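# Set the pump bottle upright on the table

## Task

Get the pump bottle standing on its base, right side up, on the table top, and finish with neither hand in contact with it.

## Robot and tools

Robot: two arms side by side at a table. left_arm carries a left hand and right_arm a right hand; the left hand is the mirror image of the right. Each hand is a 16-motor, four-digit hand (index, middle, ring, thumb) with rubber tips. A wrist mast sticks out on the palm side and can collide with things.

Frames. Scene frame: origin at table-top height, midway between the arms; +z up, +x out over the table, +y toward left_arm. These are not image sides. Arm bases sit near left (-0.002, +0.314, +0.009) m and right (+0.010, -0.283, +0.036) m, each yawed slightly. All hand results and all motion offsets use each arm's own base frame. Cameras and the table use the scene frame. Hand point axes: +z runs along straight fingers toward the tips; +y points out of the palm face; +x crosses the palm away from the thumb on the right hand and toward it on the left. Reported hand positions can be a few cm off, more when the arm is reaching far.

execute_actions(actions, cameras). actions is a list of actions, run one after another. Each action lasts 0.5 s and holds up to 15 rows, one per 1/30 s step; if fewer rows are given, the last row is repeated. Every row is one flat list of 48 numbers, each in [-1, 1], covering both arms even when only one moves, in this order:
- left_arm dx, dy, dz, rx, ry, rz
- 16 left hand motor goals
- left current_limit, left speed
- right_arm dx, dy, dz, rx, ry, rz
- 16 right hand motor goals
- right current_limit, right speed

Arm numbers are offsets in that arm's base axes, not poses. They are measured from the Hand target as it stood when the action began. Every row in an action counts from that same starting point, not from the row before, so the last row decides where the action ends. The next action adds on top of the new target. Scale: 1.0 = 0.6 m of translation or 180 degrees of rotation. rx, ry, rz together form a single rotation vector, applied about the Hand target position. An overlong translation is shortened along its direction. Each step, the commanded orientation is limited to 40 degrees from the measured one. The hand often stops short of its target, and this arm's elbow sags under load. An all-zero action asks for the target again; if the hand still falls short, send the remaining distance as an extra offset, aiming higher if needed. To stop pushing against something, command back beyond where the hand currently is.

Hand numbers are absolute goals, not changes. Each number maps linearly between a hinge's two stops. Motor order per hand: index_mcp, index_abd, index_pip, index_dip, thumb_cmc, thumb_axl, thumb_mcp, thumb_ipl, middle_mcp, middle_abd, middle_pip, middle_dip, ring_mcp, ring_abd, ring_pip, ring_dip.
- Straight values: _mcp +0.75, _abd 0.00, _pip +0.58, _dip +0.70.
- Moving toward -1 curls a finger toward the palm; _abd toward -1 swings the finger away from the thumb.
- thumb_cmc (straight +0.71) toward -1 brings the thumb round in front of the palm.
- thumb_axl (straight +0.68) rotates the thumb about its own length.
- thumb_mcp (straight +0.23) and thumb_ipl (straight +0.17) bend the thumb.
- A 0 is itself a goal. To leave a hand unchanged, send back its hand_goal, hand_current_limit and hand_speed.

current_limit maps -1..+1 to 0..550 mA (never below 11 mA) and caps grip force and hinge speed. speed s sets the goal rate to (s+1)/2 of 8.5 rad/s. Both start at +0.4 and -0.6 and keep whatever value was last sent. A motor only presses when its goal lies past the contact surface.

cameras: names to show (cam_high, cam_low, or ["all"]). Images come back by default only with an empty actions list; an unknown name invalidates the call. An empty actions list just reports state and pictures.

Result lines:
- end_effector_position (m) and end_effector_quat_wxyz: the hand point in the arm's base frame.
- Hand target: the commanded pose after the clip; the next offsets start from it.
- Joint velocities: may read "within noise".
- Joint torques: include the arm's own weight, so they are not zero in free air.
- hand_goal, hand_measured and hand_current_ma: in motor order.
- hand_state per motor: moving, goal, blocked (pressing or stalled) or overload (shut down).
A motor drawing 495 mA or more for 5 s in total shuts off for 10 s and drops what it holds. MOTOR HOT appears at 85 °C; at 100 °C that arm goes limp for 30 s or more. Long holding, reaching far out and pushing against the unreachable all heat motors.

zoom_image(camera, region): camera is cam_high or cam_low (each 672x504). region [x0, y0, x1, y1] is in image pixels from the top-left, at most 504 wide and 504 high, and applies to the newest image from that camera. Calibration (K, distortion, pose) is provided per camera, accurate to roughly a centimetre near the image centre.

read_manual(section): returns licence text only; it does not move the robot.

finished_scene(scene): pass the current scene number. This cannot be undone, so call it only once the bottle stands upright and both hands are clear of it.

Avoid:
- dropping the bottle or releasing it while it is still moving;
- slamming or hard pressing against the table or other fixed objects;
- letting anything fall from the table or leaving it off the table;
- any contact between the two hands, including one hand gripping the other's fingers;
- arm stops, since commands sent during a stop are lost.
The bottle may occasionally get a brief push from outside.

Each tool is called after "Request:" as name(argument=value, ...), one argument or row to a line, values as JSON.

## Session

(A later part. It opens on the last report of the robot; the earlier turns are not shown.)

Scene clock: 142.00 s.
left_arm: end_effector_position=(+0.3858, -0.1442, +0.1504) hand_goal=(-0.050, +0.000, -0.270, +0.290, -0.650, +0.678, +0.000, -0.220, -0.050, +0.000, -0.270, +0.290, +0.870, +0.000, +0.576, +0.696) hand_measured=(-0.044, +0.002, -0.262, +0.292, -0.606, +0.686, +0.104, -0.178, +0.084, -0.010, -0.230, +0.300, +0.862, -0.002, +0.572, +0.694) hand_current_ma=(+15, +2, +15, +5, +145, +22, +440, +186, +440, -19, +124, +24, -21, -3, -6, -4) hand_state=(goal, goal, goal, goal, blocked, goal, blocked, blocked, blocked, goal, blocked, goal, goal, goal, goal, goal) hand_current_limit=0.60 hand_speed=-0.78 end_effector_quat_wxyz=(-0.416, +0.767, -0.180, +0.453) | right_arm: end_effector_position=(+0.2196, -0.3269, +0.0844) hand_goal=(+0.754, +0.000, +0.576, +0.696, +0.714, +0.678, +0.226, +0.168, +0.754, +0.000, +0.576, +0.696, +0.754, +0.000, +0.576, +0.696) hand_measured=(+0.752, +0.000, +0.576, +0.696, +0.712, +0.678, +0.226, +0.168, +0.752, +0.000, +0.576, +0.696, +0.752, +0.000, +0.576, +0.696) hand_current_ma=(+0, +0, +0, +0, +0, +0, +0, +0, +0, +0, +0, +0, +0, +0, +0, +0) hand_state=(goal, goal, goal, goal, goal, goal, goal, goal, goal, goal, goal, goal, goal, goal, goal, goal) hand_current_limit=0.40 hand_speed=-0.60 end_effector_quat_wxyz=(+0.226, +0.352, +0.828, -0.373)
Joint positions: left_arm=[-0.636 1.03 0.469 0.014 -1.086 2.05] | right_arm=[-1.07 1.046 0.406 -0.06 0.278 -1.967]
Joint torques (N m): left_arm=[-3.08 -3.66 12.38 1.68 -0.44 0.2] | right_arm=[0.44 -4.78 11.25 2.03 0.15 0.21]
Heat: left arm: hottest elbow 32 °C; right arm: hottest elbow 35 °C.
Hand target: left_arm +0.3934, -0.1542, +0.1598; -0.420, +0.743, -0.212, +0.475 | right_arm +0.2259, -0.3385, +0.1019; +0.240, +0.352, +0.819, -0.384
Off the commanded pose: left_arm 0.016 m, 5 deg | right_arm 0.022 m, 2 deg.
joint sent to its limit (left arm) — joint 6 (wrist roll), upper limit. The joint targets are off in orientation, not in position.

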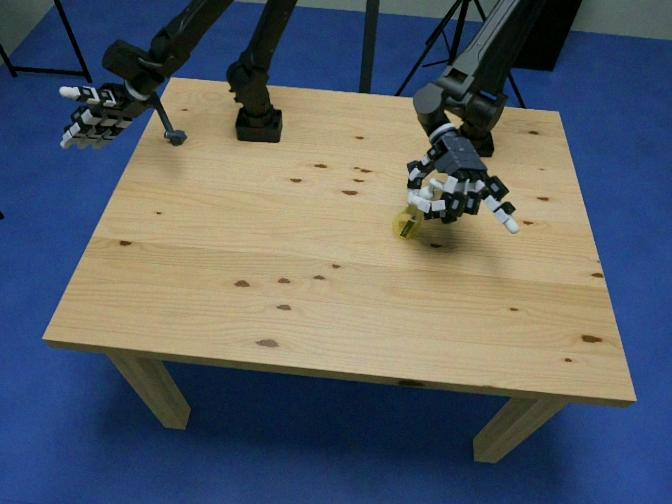

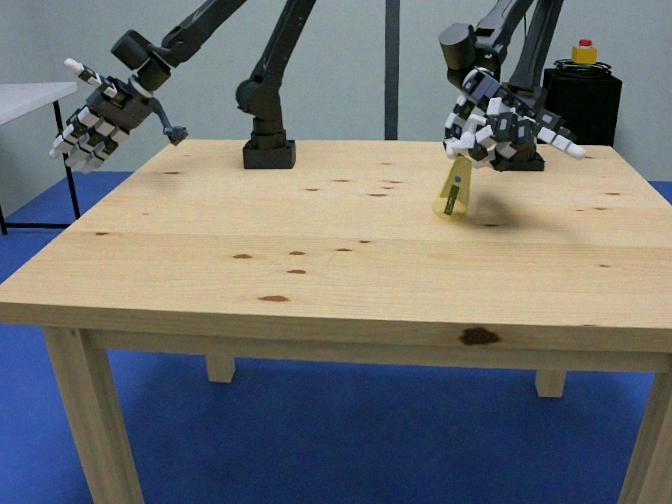

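Request:
execute_actions(
  actions=[
    [[0,0,-0.03,0,0,0,-0.05,0,-0.27,0.29,-0.65,0.677,0,-0.22,-0.05,0,-0.27,0.29,0.87,0,0.576,0.696,0.55,-0.78,0,0,0,0,0,0,0.754,0,0.576,0.696,0.714,0.678,0.226,0.168,0.754,0,0.576,0.696,0.754,0,0.576,0.696,0.4,-0.6]],
    [[-0.02,-0.016,-0.006,0,-0.03,0,-0.05,0,-0.27,0.29,-0.65,0.677,0,-0.22,-0.05,0,-0.27,0.29,0.87,0,0.576,0.696,0.55,-0.78,0,0,0,0,0,0,0.754,0,0.576,0.696,0.714,0.678,0.226,0.168,0.754,0,0.576,0.696,0.754,0,0.576,0.696,0.4,-0.6]],
  ],
  cameras=["all"],
)

Request:
zoom_image(
  camera="cam_low",
  region=[400, 80, 560, 240],
)

Request:
zoom_image(
  camera="cam_high",
  region=[360, 120, 520, 280],
)

Scene clock: 161.30 s.
left_arm: end_effector_position=(+0.3860, -0.1592, +0.1536) hand_goal=(-0.050, +0.000, -0.270, +0.290, -0.650, +0.678, +0.000, -0.220, -0.050, +0.000, -0.270, +0.290, +0.870, +0.000, +0.576, +0.696) hand_measured=(-0.034, +0.004, -0.260, +0.292, -0.602, +0.686, +0.104, -0.184, +0.084, -0.022, -0.238, +0.282, +0.860, -0.002, +0.572, +0.694) hand_current_ma=(+44, +5, +25, +5, +161, +22, +426, +161, +426, -50, +95, -16, -26, -3, -6, -4) hand_state=(goal, goal, goal, goal, blocked, goal, blocked, blocked, blocked, blocked, blocked, goal, goal, goal, goal, goal) hand_current_limit=0.55 hand_speed=-0.78 end_effector_quat_wxyz=(-0.421, +0.747, -0.150, +0.492) | right_arm: end_effector_position=(+0.2196, -0.3269, +0.0844) hand_goal=(+0.754, +0.000, +0.576, +0.696, +0.714, +0.678, +0.226, +0.168, +0.754, +0.000, +0.576, +0.696, +0.754, +0.000, +0.576, +0.696) hand_measured=(+0.752, +0.000, +0.576, +0.696, +0.712, +0.678, +0.226, +0.168, +0.752, +0.000, +0.576, +0.696, +0.752, +0.000, +0.576, +0.696) hand_current_ma=(+0, +0, +0, +0, +0, +0, +0, +0, +0, +0, +0, +0, +0, +0, +0, +0) hand_state=(goal, goal, goal, goal, goal, goal, goal, goal, goal, goal, goal, goal, goal, goal, goal, goal) hand_current_limit=0.40 hand_speed=-0.60 end_effector_quat_wxyz=(+0.226, +0.352, +0.828, -0.373)
Joint positions: left_arm=[-0.701 1.081 0.429 0.219 -1.177 2.073] | right_arm=[-1.07 1.046 0.406 -0.06 0.278 -1.967]
Joint torques (N m): left_arm=[-3.31 -3.31 7.98 1.96 -0.15 -0.01] | right_arm=[0.5 -4.78 11.23 2.04 0.14 0.21]
Heat: left arm: hottest elbow 35 °C; right arm: hottest elbow 35 °C.
Hand target: left_arm +0.3814, -0.1637, +0.1382; -0.430, +0.720, -0.192, +0.510 | right_arm +0.2259, -0.3385, +0.1019; +0.240, +0.352, +0.819, -0.384
Off the commanded pose: left_arm 0.017 m, 6 deg | right_arm 0.022 m, 2 deg.
joint sent to its limit (left arm) — joint 6 (wrist roll), upper limit. The joint targets are off in orientation, not in position.

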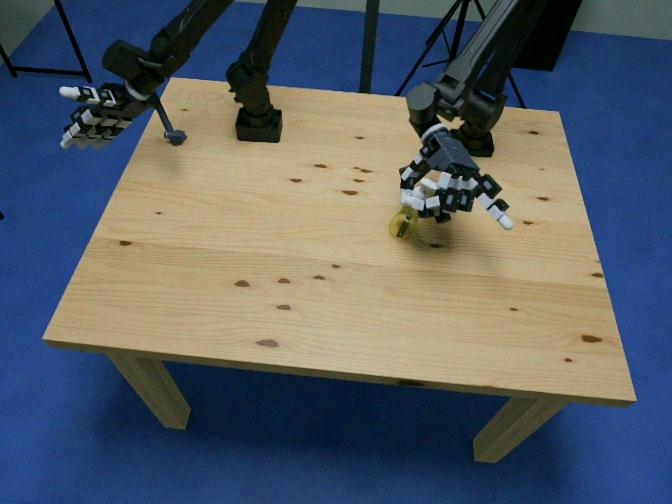

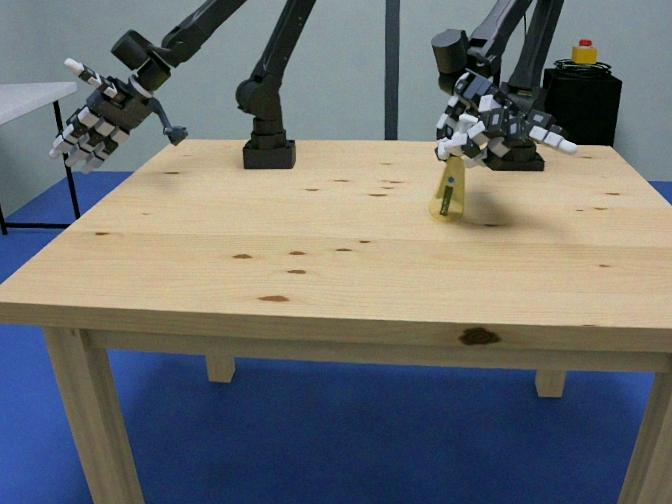

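Scaled by 3.150 from the camera's 672x504 image, which has a finer 960x720 frame.

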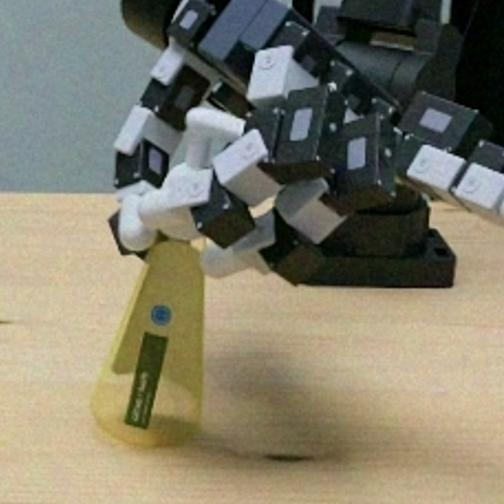

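Scaled by 3.150 from the camera's 672x504 image, which has a finer 960x720 frame.

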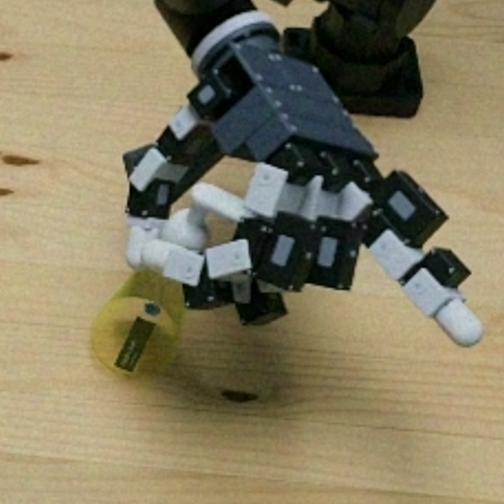

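Request:
execute_actions(
  actions=[
    [[-0.01,0,-0.016,0,0,0,-0.05,0,-0.27,0.29,-0.65,0.677,0,-0.22,-0.05,0,-0.27,0.29,0.87,0,0.576,0.696,0.5,-0.78,0,0,0,0,0,0,0.754,0,0.576,0.696,0.714,0.678,0.226,0.168,0.754,0,0.576,0.696,0.754,0,0.576,0.696,0.4,-0.6]],
  ],
  cameras=["all"],
)

Request:
zoom_image(
  camera="cam_low",
  region=[400, 80, 560, 240],
)

Request:
zoom_image(
  camera="cam_high",
  region=[360, 120, 520, 280],
)

Scene clock: 174.57 s.
left_arm: end_effector_position=(+0.3845, -0.1579, +0.1534) hand_goal=(-0.050, +0.000, -0.270, +0.290, -0.650, +0.678, +0.000, -0.220, -0.050, +0.000, -0.270, +0.290, +0.870, +0.000, +0.576, +0.696) hand_measured=(-0.032, +0.004, -0.260, +0.292, -0.600, +0.686, +0.104, -0.184, +0.084, -0.026, -0.242, +0.280, +0.860, -0.002, +0.572, +0.694) hand_current_ma=(+48, +5, +25, +5, +168, +22, +412, +161, +412, -65, +82, -23, -26, -3, -6, -4) hand_state=(goal, goal, goal, goal, blocked, goal, blocked, blocked, blocked, blocked, blocked, goal, goal, goal, goal, goal) hand_current_limit=0.50 hand_speed=-0.78 end_effector_quat_wxyz=(-0.419, +0.745, -0.140, +0.500) | right_arm: end_effector_position=(+0.2196, -0.3269, +0.0844) hand_goal=(+0.754, +0.000, +0.576, +0.696, +0.714, +0.678, +0.226, +0.168, +0.754, +0.000, +0.576, +0.696, +0.754, +0.000, +0.576, +0.696) hand_measured=(+0.752, +0.000, +0.576, +0.696, +0.712, +0.678, +0.226, +0.168, +0.752, +0.000, +0.576, +0.696, +0.752, +0.000, +0.576, +0.696) hand_current_ma=(+0, +0, +0, +0, +0, +0, +0, +0, +0, +0, +0, +0, +0, +0, +0, +0) hand_state=(goal, goal, goal, goal, goal, goal, goal, goal, goal, goal, goal, goal, goal, goal, goal, goal) hand_current_limit=0.40 hand_speed=-0.60 end_effector_quat_wxyz=(+0.226, +0.352, +0.828, -0.373)
Joint positions: left_arm=[-0.704 1.082 0.411 0.265 -1.188 2.074] | right_arm=[-1.07 1.046 0.406 -0.06 0.278 -1.967]
Joint torques (N m): left_arm=[-4.13 -2.02 6.93 1.46 0.03 -0.01] | right_arm=[0.56 -4.78 11.23 2.07 0.14 0.21]
Heat: left arm: hottest elbow 33 °C; right arm: hottest elbow 35 °C.
Hand target: left_arm +0.3755, -0.1638, +0.1287; -0.430, +0.720, -0.192, +0.510 | right_arm +0.2259, -0.3385, +0.1019; +0.240, +0.352, +0.819, -0.384
Off the commanded pose: left_arm 0.027 m, 7 deg | right_arm 0.022 m, 2 deg.
joint sent to its limit (left arm) — joint 6 (wrist roll), upper limit. The joint targets are off in orientation, not in position.

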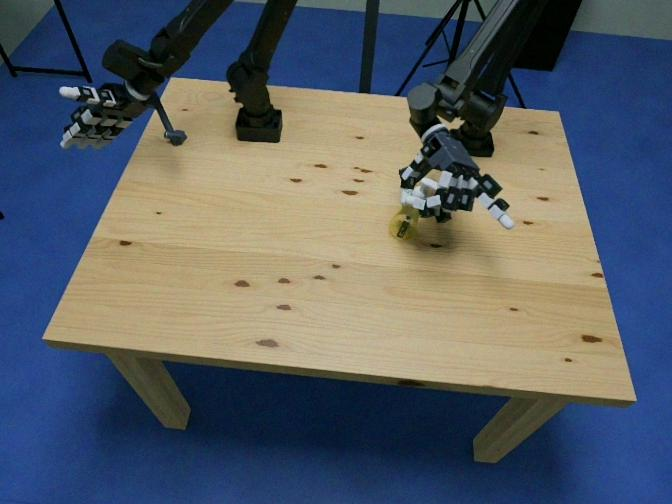

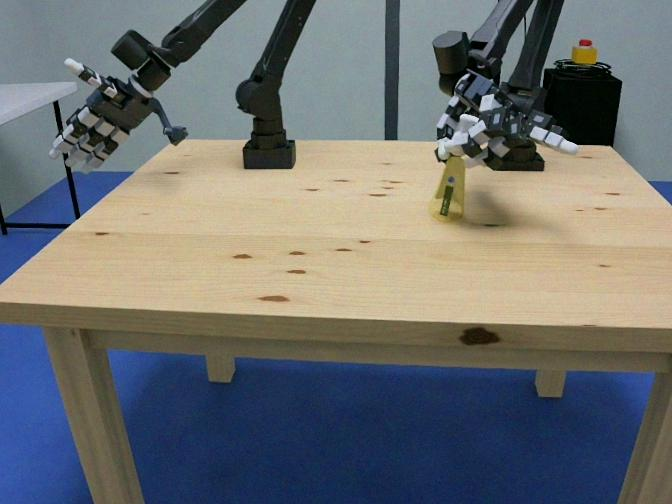

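Scaled by 3.150 from the camera's 672x504 image, which has a finer 960x720 frame.

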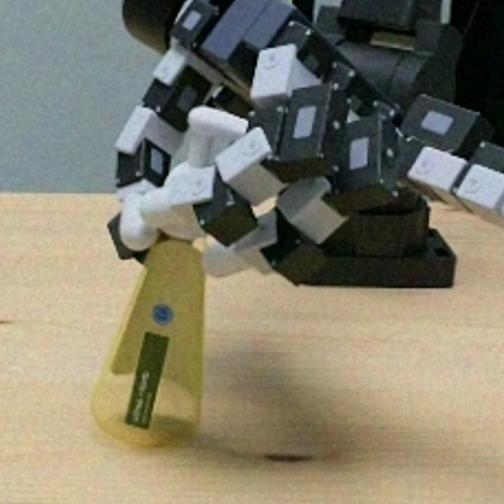

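Scaled by 3.150 from the camera's 672x504 image, which has a finer 960x720 frame.

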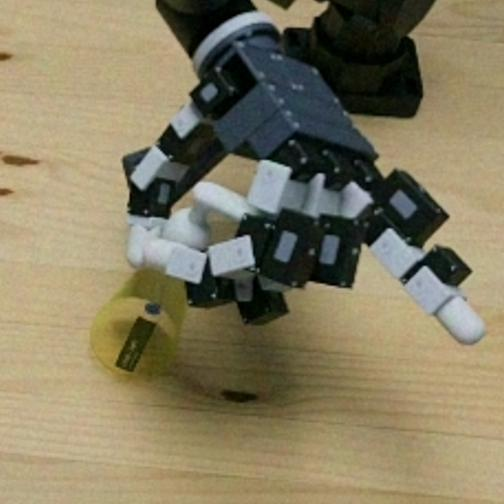

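Request:
execute_actions(
  actions=[
    [[0.012,0.008,0.03,0,0,0,-0.03,0,-0.27,0.29,-0.65,0.677,0.02,-0.2,0,0,-0.27,0.29,0.87,0,0.576,0.696,0.4,-0.78,0,0,0,0,0,0,0.754,0,0.576,0.696,0.714,0.678,0.226,0.168,0.754,0,0.576,0.696,0.754,0,0.576,0.696,0.4,-0.6]],
    [[0,0,0,0,0,0,0.1,0,-0.27,0.29,-0.65,0.677,0.15,-0.12,0.17,0,-0.27,0.29,0.87,0,0.576,0.696,0.4,-0.88,0,0,0,0,0,0,0.754,0,0.576,0.696,0.714,0.678,0.226,0.168,0.754,0,0.576,0.696,0.754,0,0.576,0.696,0.4,-0.6]],
  ],
  cameras=["all"],
)

Request:
zoom_image(
  camera="cam_low",
  region=[400, 80, 560, 240],
)

Request:
zoom_image(
  camera="cam_high",
  region=[360, 120, 520, 280],
)

Scene clock: 197.23 s.
left_arm: end_effector_position=(+0.3799, -0.1590, +0.1488) hand_goal=(+0.100, +0.000, -0.270, +0.290, -0.650, +0.678, +0.150, -0.120, +0.170, +0.000, -0.270, +0.290, +0.870, +0.000, +0.576, +0.696) hand_measured=(+0.092, +0.002, -0.266, +0.292, -0.646, +0.680, +0.152, -0.120, +0.160, -0.002, -0.266, +0.288, +0.860, -0.002, +0.572, +0.694) hand_current_ma=(-21, +1, +9, +5, +6, +6, +3, +0, -22, -4, +6, -4, -26, -3, -6, -4) hand_state=(goal, goal, goal, goal, goal, goal, goal, goal, goal, goal, goal, goal, goal, goal, goal, goal) hand_current_limit=0.40 hand_speed=-0.88 end_effector_quat_wxyz=(-0.415, +0.749, -0.158, +0.492) | right_arm: end_effector_position=(+0.2196, -0.3269, +0.0844) hand_goal=(+0.754, +0.000, +0.576, +0.696, +0.714, +0.678, +0.226, +0.168, +0.754, +0.000, +0.576, +0.696, +0.754, +0.000, +0.576, +0.696) hand_measured=(+0.752, +0.000, +0.576, +0.696, +0.712, +0.678, +0.226, +0.168, +0.752, +0.000, +0.576, +0.696, +0.752, +0.000, +0.576, +0.696) hand_current_ma=(+0, +0, +0, +0, +0, +0, +0, +0, +0, +0, +0, +0, +0, +0, +0, +0) hand_state=(goal, goal, goal, goal, goal, goal, goal, goal, goal, goal, goal, goal, goal, goal, goal, goal) hand_current_limit=0.40 hand_speed=-0.60 end_effector_quat_wxyz=(+0.226, +0.352, +0.828, -0.373)
Joint positions: left_arm=[-0.703 1.064 0.413 0.204 -1.159 2.066] | right_arm=[-1.07 1.046 0.406 -0.06 0.278 -1.967]
Joint torques (N m): left_arm=[-2.14 -3.78 10.11 1.17 -0.5 0.03] | right_arm=[0.38 -4.66 11.23 2.04 0.15 0.22]
Heat: left arm: hottest elbow 32 °C; right arm: hottest elbow 35 °C.
Hand target: left_arm +0.3826, -0.1590, +0.1467; -0.430, +0.720, -0.192, +0.510 | right_arm +0.2259, -0.3385, +0.1019; +0.240, +0.352, +0.819, -0.384
Off the commanded pose: left_arm 0.003 m, 6 deg | right_arm 0.022 m, 2 deg.
joint sent to its limit (left arm) — joint 6 (wrist roll), upper limit. The joint targets are off in orientation, not in position.

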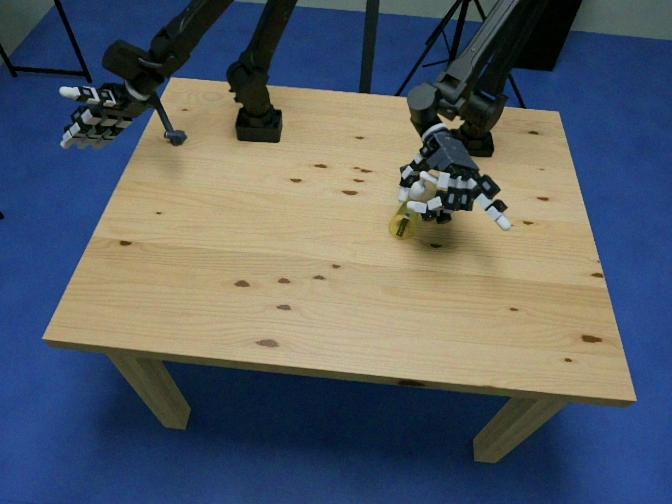

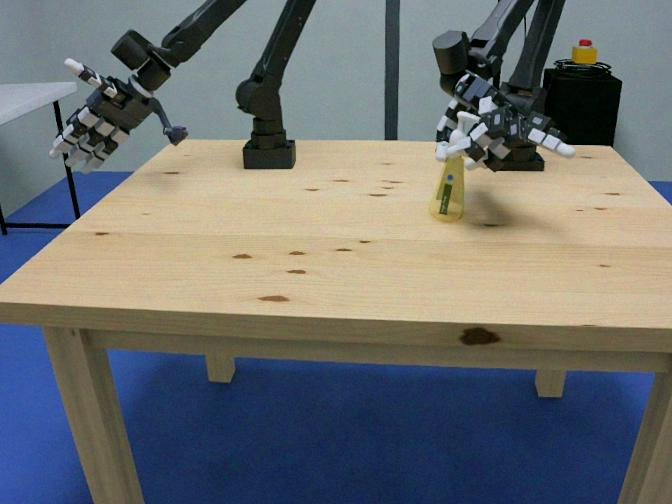

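Scaled by 3.150 from the camera's 672x504 image, which has a finer 960x720 frame.

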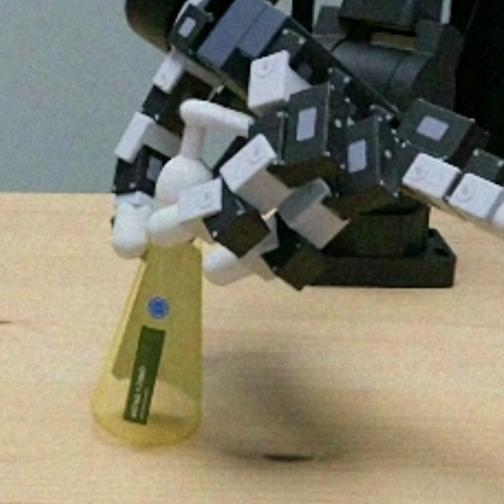

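Scaled by 3.150 from the camera's 672x504 image, which has a finer 960x720 frame.

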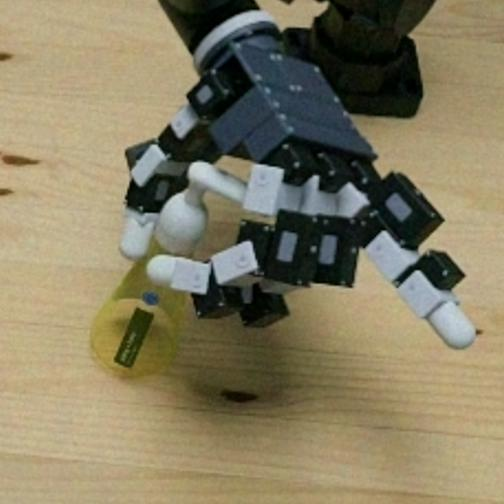

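Request:
execute_actions(
  actions=[
    [[0,0,0,0,0,0,0.4,0,-0.27,0.29,-0.65,0.677,0.22,0.168,0.4,0,-0.27,0.29,0.87,0,0.576,0.696,0.4,-0.75,0,0,0,0,0,0,0.754,0,0.576,0.696,0.714,0.678,0.226,0.168,0.754,0,0.576,0.696,0.754,0,0.576,0.696,0.4,-0.6]],
    [[0,0,0,0,0,0,0.87,0,0.3,0.6,-0.3,0.677,0.22,0.168,0.87,0,0.3,0.6,0.87,0,0.576,0.696,0.4,-0.6,0,0,0,0,0,0,0.754,0,0.576,0.696,0.714,0.678,0.226,0.168,0.754,0,0.576,0.696,0.754,0,0.576,0.696,0.4,-0.6]],
    [[-0.004,0.015,0.02,0,0,0,0.87,0,0.57,0.69,0.65,0.677,0.22,0.168,0.87,0,0.57,0.69,0.87,0,0.576,0.696,0.4,-0.5,0,0,0,0,0,0,0.754,0,0.576,0.696,0.714,0.678,0.226,0.168,0.754,0,0.576,0.696,0.754,0,0.576,0.696,0.4,-0.6]],
  ],
  cameras=["all"],
)

Request:
zoom_image(
  camera="cam_low",
  region=[400, 80, 560, 240],
)

Scene clock: 206.23 s.
left_arm: end_effector_position=(+0.3747, -0.1515, +0.1512) hand_goal=(+0.870, +0.000, +0.570, +0.690, +0.650, +0.678, +0.220, +0.168, +0.870, +0.000, +0.570, +0.690, +0.870, +0.000, +0.576, +0.696) hand_measured=(+0.852, +0.000, +0.564, +0.686, +0.632, +0.680, +0.222, +0.166, +0.854, -0.002, +0.564, +0.686, +0.860, -0.002, +0.572, +0.694) hand_current_ma=(-50, +0, -14, -5, -45, +3, +2, -5, -45, -4, -13, -5, -26, -3, -6, -4) hand_state=(goal, goal, goal, goal, goal, goal, goal, goal, goal, goal, goal, goal, goal, goal, goal, goal) hand_current_limit=0.40 hand_speed=-0.50 end_effector_quat_wxyz=(-0.419, +0.751, -0.166, +0.482) | right_arm: end_effector_position=(+0.2196, -0.3269, +0.0844) hand_goal=(+0.754, +0.000, +0.576, +0.696, +0.714, +0.678, +0.226, +0.168, +0.754, +0.000, +0.576, +0.696, +0.754, +0.000, +0.576, +0.696) hand_measured=(+0.752, +0.000, +0.576, +0.696, +0.712, +0.678, +0.226, +0.168, +0.752, +0.000, +0.576, +0.696, +0.752, +0.000, +0.576, +0.696) hand_current_ma=(+0, +0, +0, +0, +0, +0, +0, +0, +0, +0, +0, +0, +0, +0, +0, +0) hand_state=(goal, goal, goal, goal, goal, goal, goal, goal, goal, goal, goal, goal, goal, goal, goal, goal) hand_current_limit=0.40 hand_speed=-0.60 end_effector_quat_wxyz=(+0.226, +0.352, +0.828, -0.373)
Joint positions: left_arm=[-0.694 1.022 0.413 0.14 -1.151 2.069] | right_arm=[-1.07 1.046 0.406 -0.06 0.278 -1.967]
Joint torques (N m): left_arm=[-1.2 -4.72 10.81 1.32 -0.49 0.08] | right_arm=[0.56 -4.72 11.25 2.06 0.15 0.22]
Heat: left arm: hottest elbow 32 °C; right arm: hottest elbow 35 °C.
Hand target: left_arm +0.3802, -0.1500, +0.1587; -0.429, +0.720, -0.192, +0.510 | right_arm +0.2259, -0.3385, +0.1019; +0.240, +0.352, +0.819, -0.384
Off the commanded pose: left_arm 0.009 m, 6 deg | right_arm 0.022 m, 2 deg.
joint sent to its limit (left arm) — joint 6 (wrist roll), upper limit. The joint targets are off in orientation, not in position.

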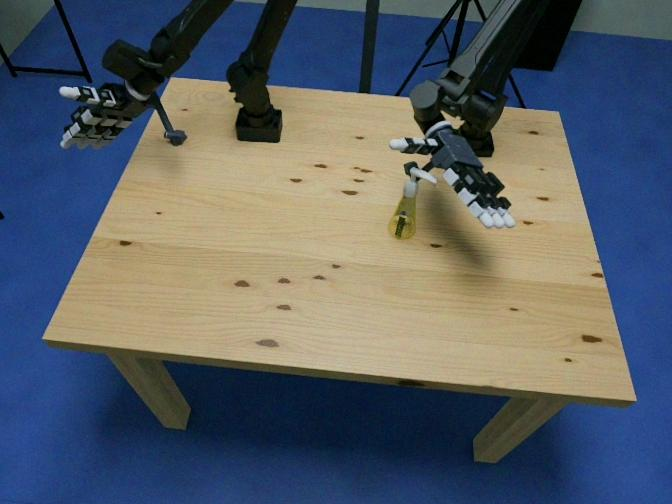

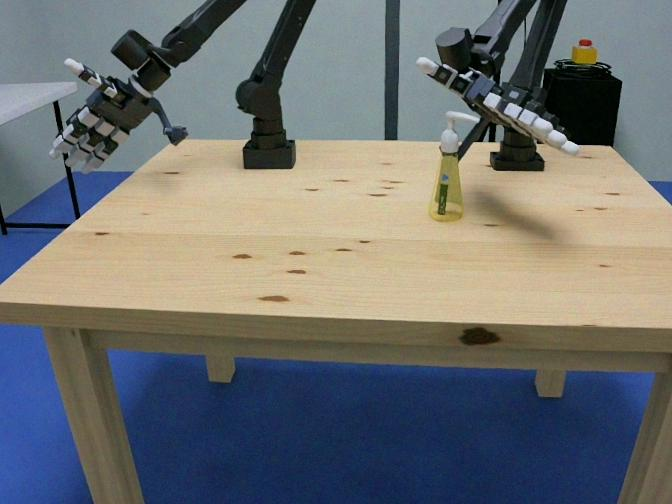

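Scaled by 3.150 from the camera's 672x504 image, which has a finer 960x720 frame.

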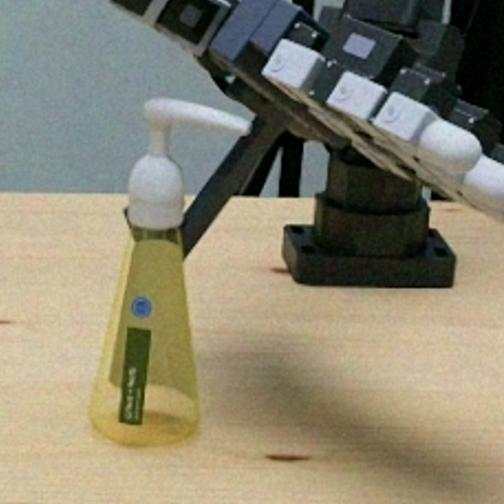

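Request:
execute_actions(
  actions=[
    [[-0.01,0.08,0.1,0,0,0,0.87,0,0.57,0.69,0.65,0.677,0.22,0.168,0.87,0,0.57,0.69,0.87,0,0.576,0.696,0.4,-0.5,0,0,0,0,0,0,0.754,0,0.576,0.696,0.714,0.678,0.226,0.168,0.754,0,0.576,0.696,0.754,0,0.576,0.696,0.4,-0.6]],
    [[0,0.06,0.08,0,0,0,0.87,0,0.57,0.69,0.65,0.677,0.22,0.168,0.87,0,0.57,0.69,0.87,0,0.576,0.696,0.4,-0.5,0,0,0,0,0,0,0.754,0,0.576,0.696,0.714,0.678,0.226,0.168,0.754,0,0.576,0.696,0.754,0,0.576,0.696,0.4,-0.6]],
  ],
  cameras=["all"],
)

Scene clock: 215.03 s.
left_arm: end_effector_position=(+0.3671, -0.0667, +0.2494) hand_goal=(+0.870, +0.000, +0.570, +0.690, +0.650, +0.678, +0.220, +0.168, +0.870, +0.000, +0.570, +0.690, +0.870, +0.000, +0.576, +0.696) hand_measured=(+0.856, +0.000, +0.566, +0.688, +0.638, +0.680, +0.220, +0.166, +0.858, -0.002, +0.566, +0.688, +0.856, -0.002, +0.572, +0.694) hand_current_ma=(-38, -1, -9, -5, -29, +3, +0, -5, -33, -3, -9, -5, -35, -3, -6, -4) hand_state=(goal, goal, goal, goal, goal, goal, goal, goal, goal, goal, goal, goal, goal, goal, goal, goal) hand_current_limit=0.40 hand_speed=-0.50 end_effector_quat_wxyz=(-0.408, +0.781, -0.117, +0.459) | right_arm: end_effector_position=(+0.2196, -0.3269, +0.0844) hand_goal=(+0.754, +0.000, +0.576, +0.696, +0.714, +0.678, +0.226, +0.168, +0.754, +0.000, +0.576, +0.696, +0.754, +0.000, +0.576, +0.696) hand_measured=(+0.752, +0.000, +0.576, +0.696, +0.712, +0.678, +0.226, +0.168, +0.752, +0.000, +0.576, +0.696, +0.752, +0.000, +0.576, +0.696) hand_current_ma=(+0, +0, +0, +0, +0, +0, +0, +0, +0, +0, +0, +0, +0, +0, +0, +0) hand_state=(goal, goal, goal, goal, goal, goal, goal, goal, goal, goal, goal, goal, goal, goal, goal, goal) hand_current_limit=0.40 hand_speed=-0.60 end_effector_quat_wxyz=(+0.226, +0.352, +0.828, -0.373)
Joint positions: left_arm=[-0.433 0.687 0.556 -0.314 -0.964 2.072] | right_arm=[-1.07 1.046 0.406 -0.06 0.278 -1.967]
Joint torques (N m): left_arm=[-0.85 -1.26 14.28 1.29 -0.45 0.06] | right_arm=[0.44 -4.78 11.28 2.06 0.14 0.22]
Heat: left arm: hottest elbow 33 °C; right arm: hottest elbow 35 °C.
Hand target: left_arm +0.3742, -0.0660, +0.2667; -0.429, +0.720, -0.192, +0.510 | right_arm +0.2259, -0.3385, +0.1019; +0.240, +0.352, +0.819, -0.384
Off the commanded pose: left_arm 0.019 m, 13 deg | right_arm 0.022 m, 2 deg.
joint sent to its limit (left arm) — joint 6 (wrist roll), upper limit. The joint targets are off in orientation, not in position.

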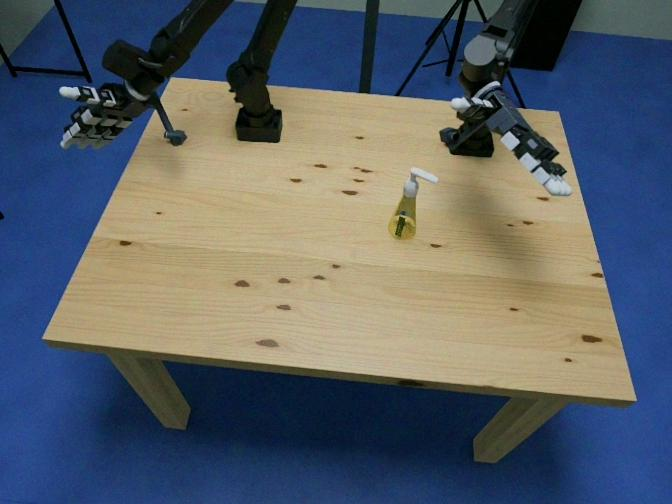

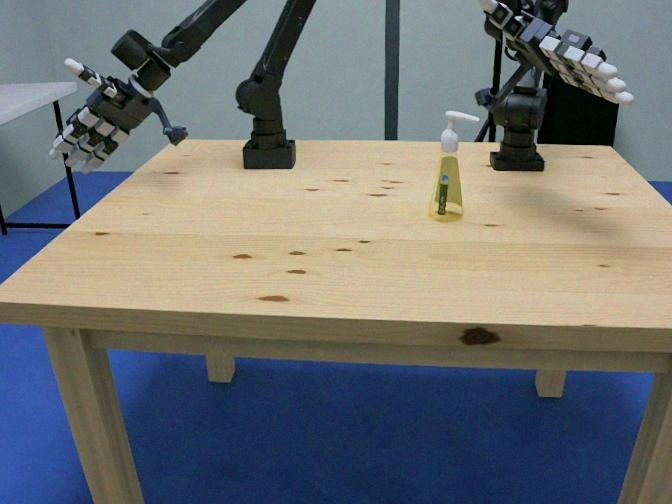

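Clear and upright.

Request:
finished_scene(
  scene=2,
)

The scene is finished: the task was done.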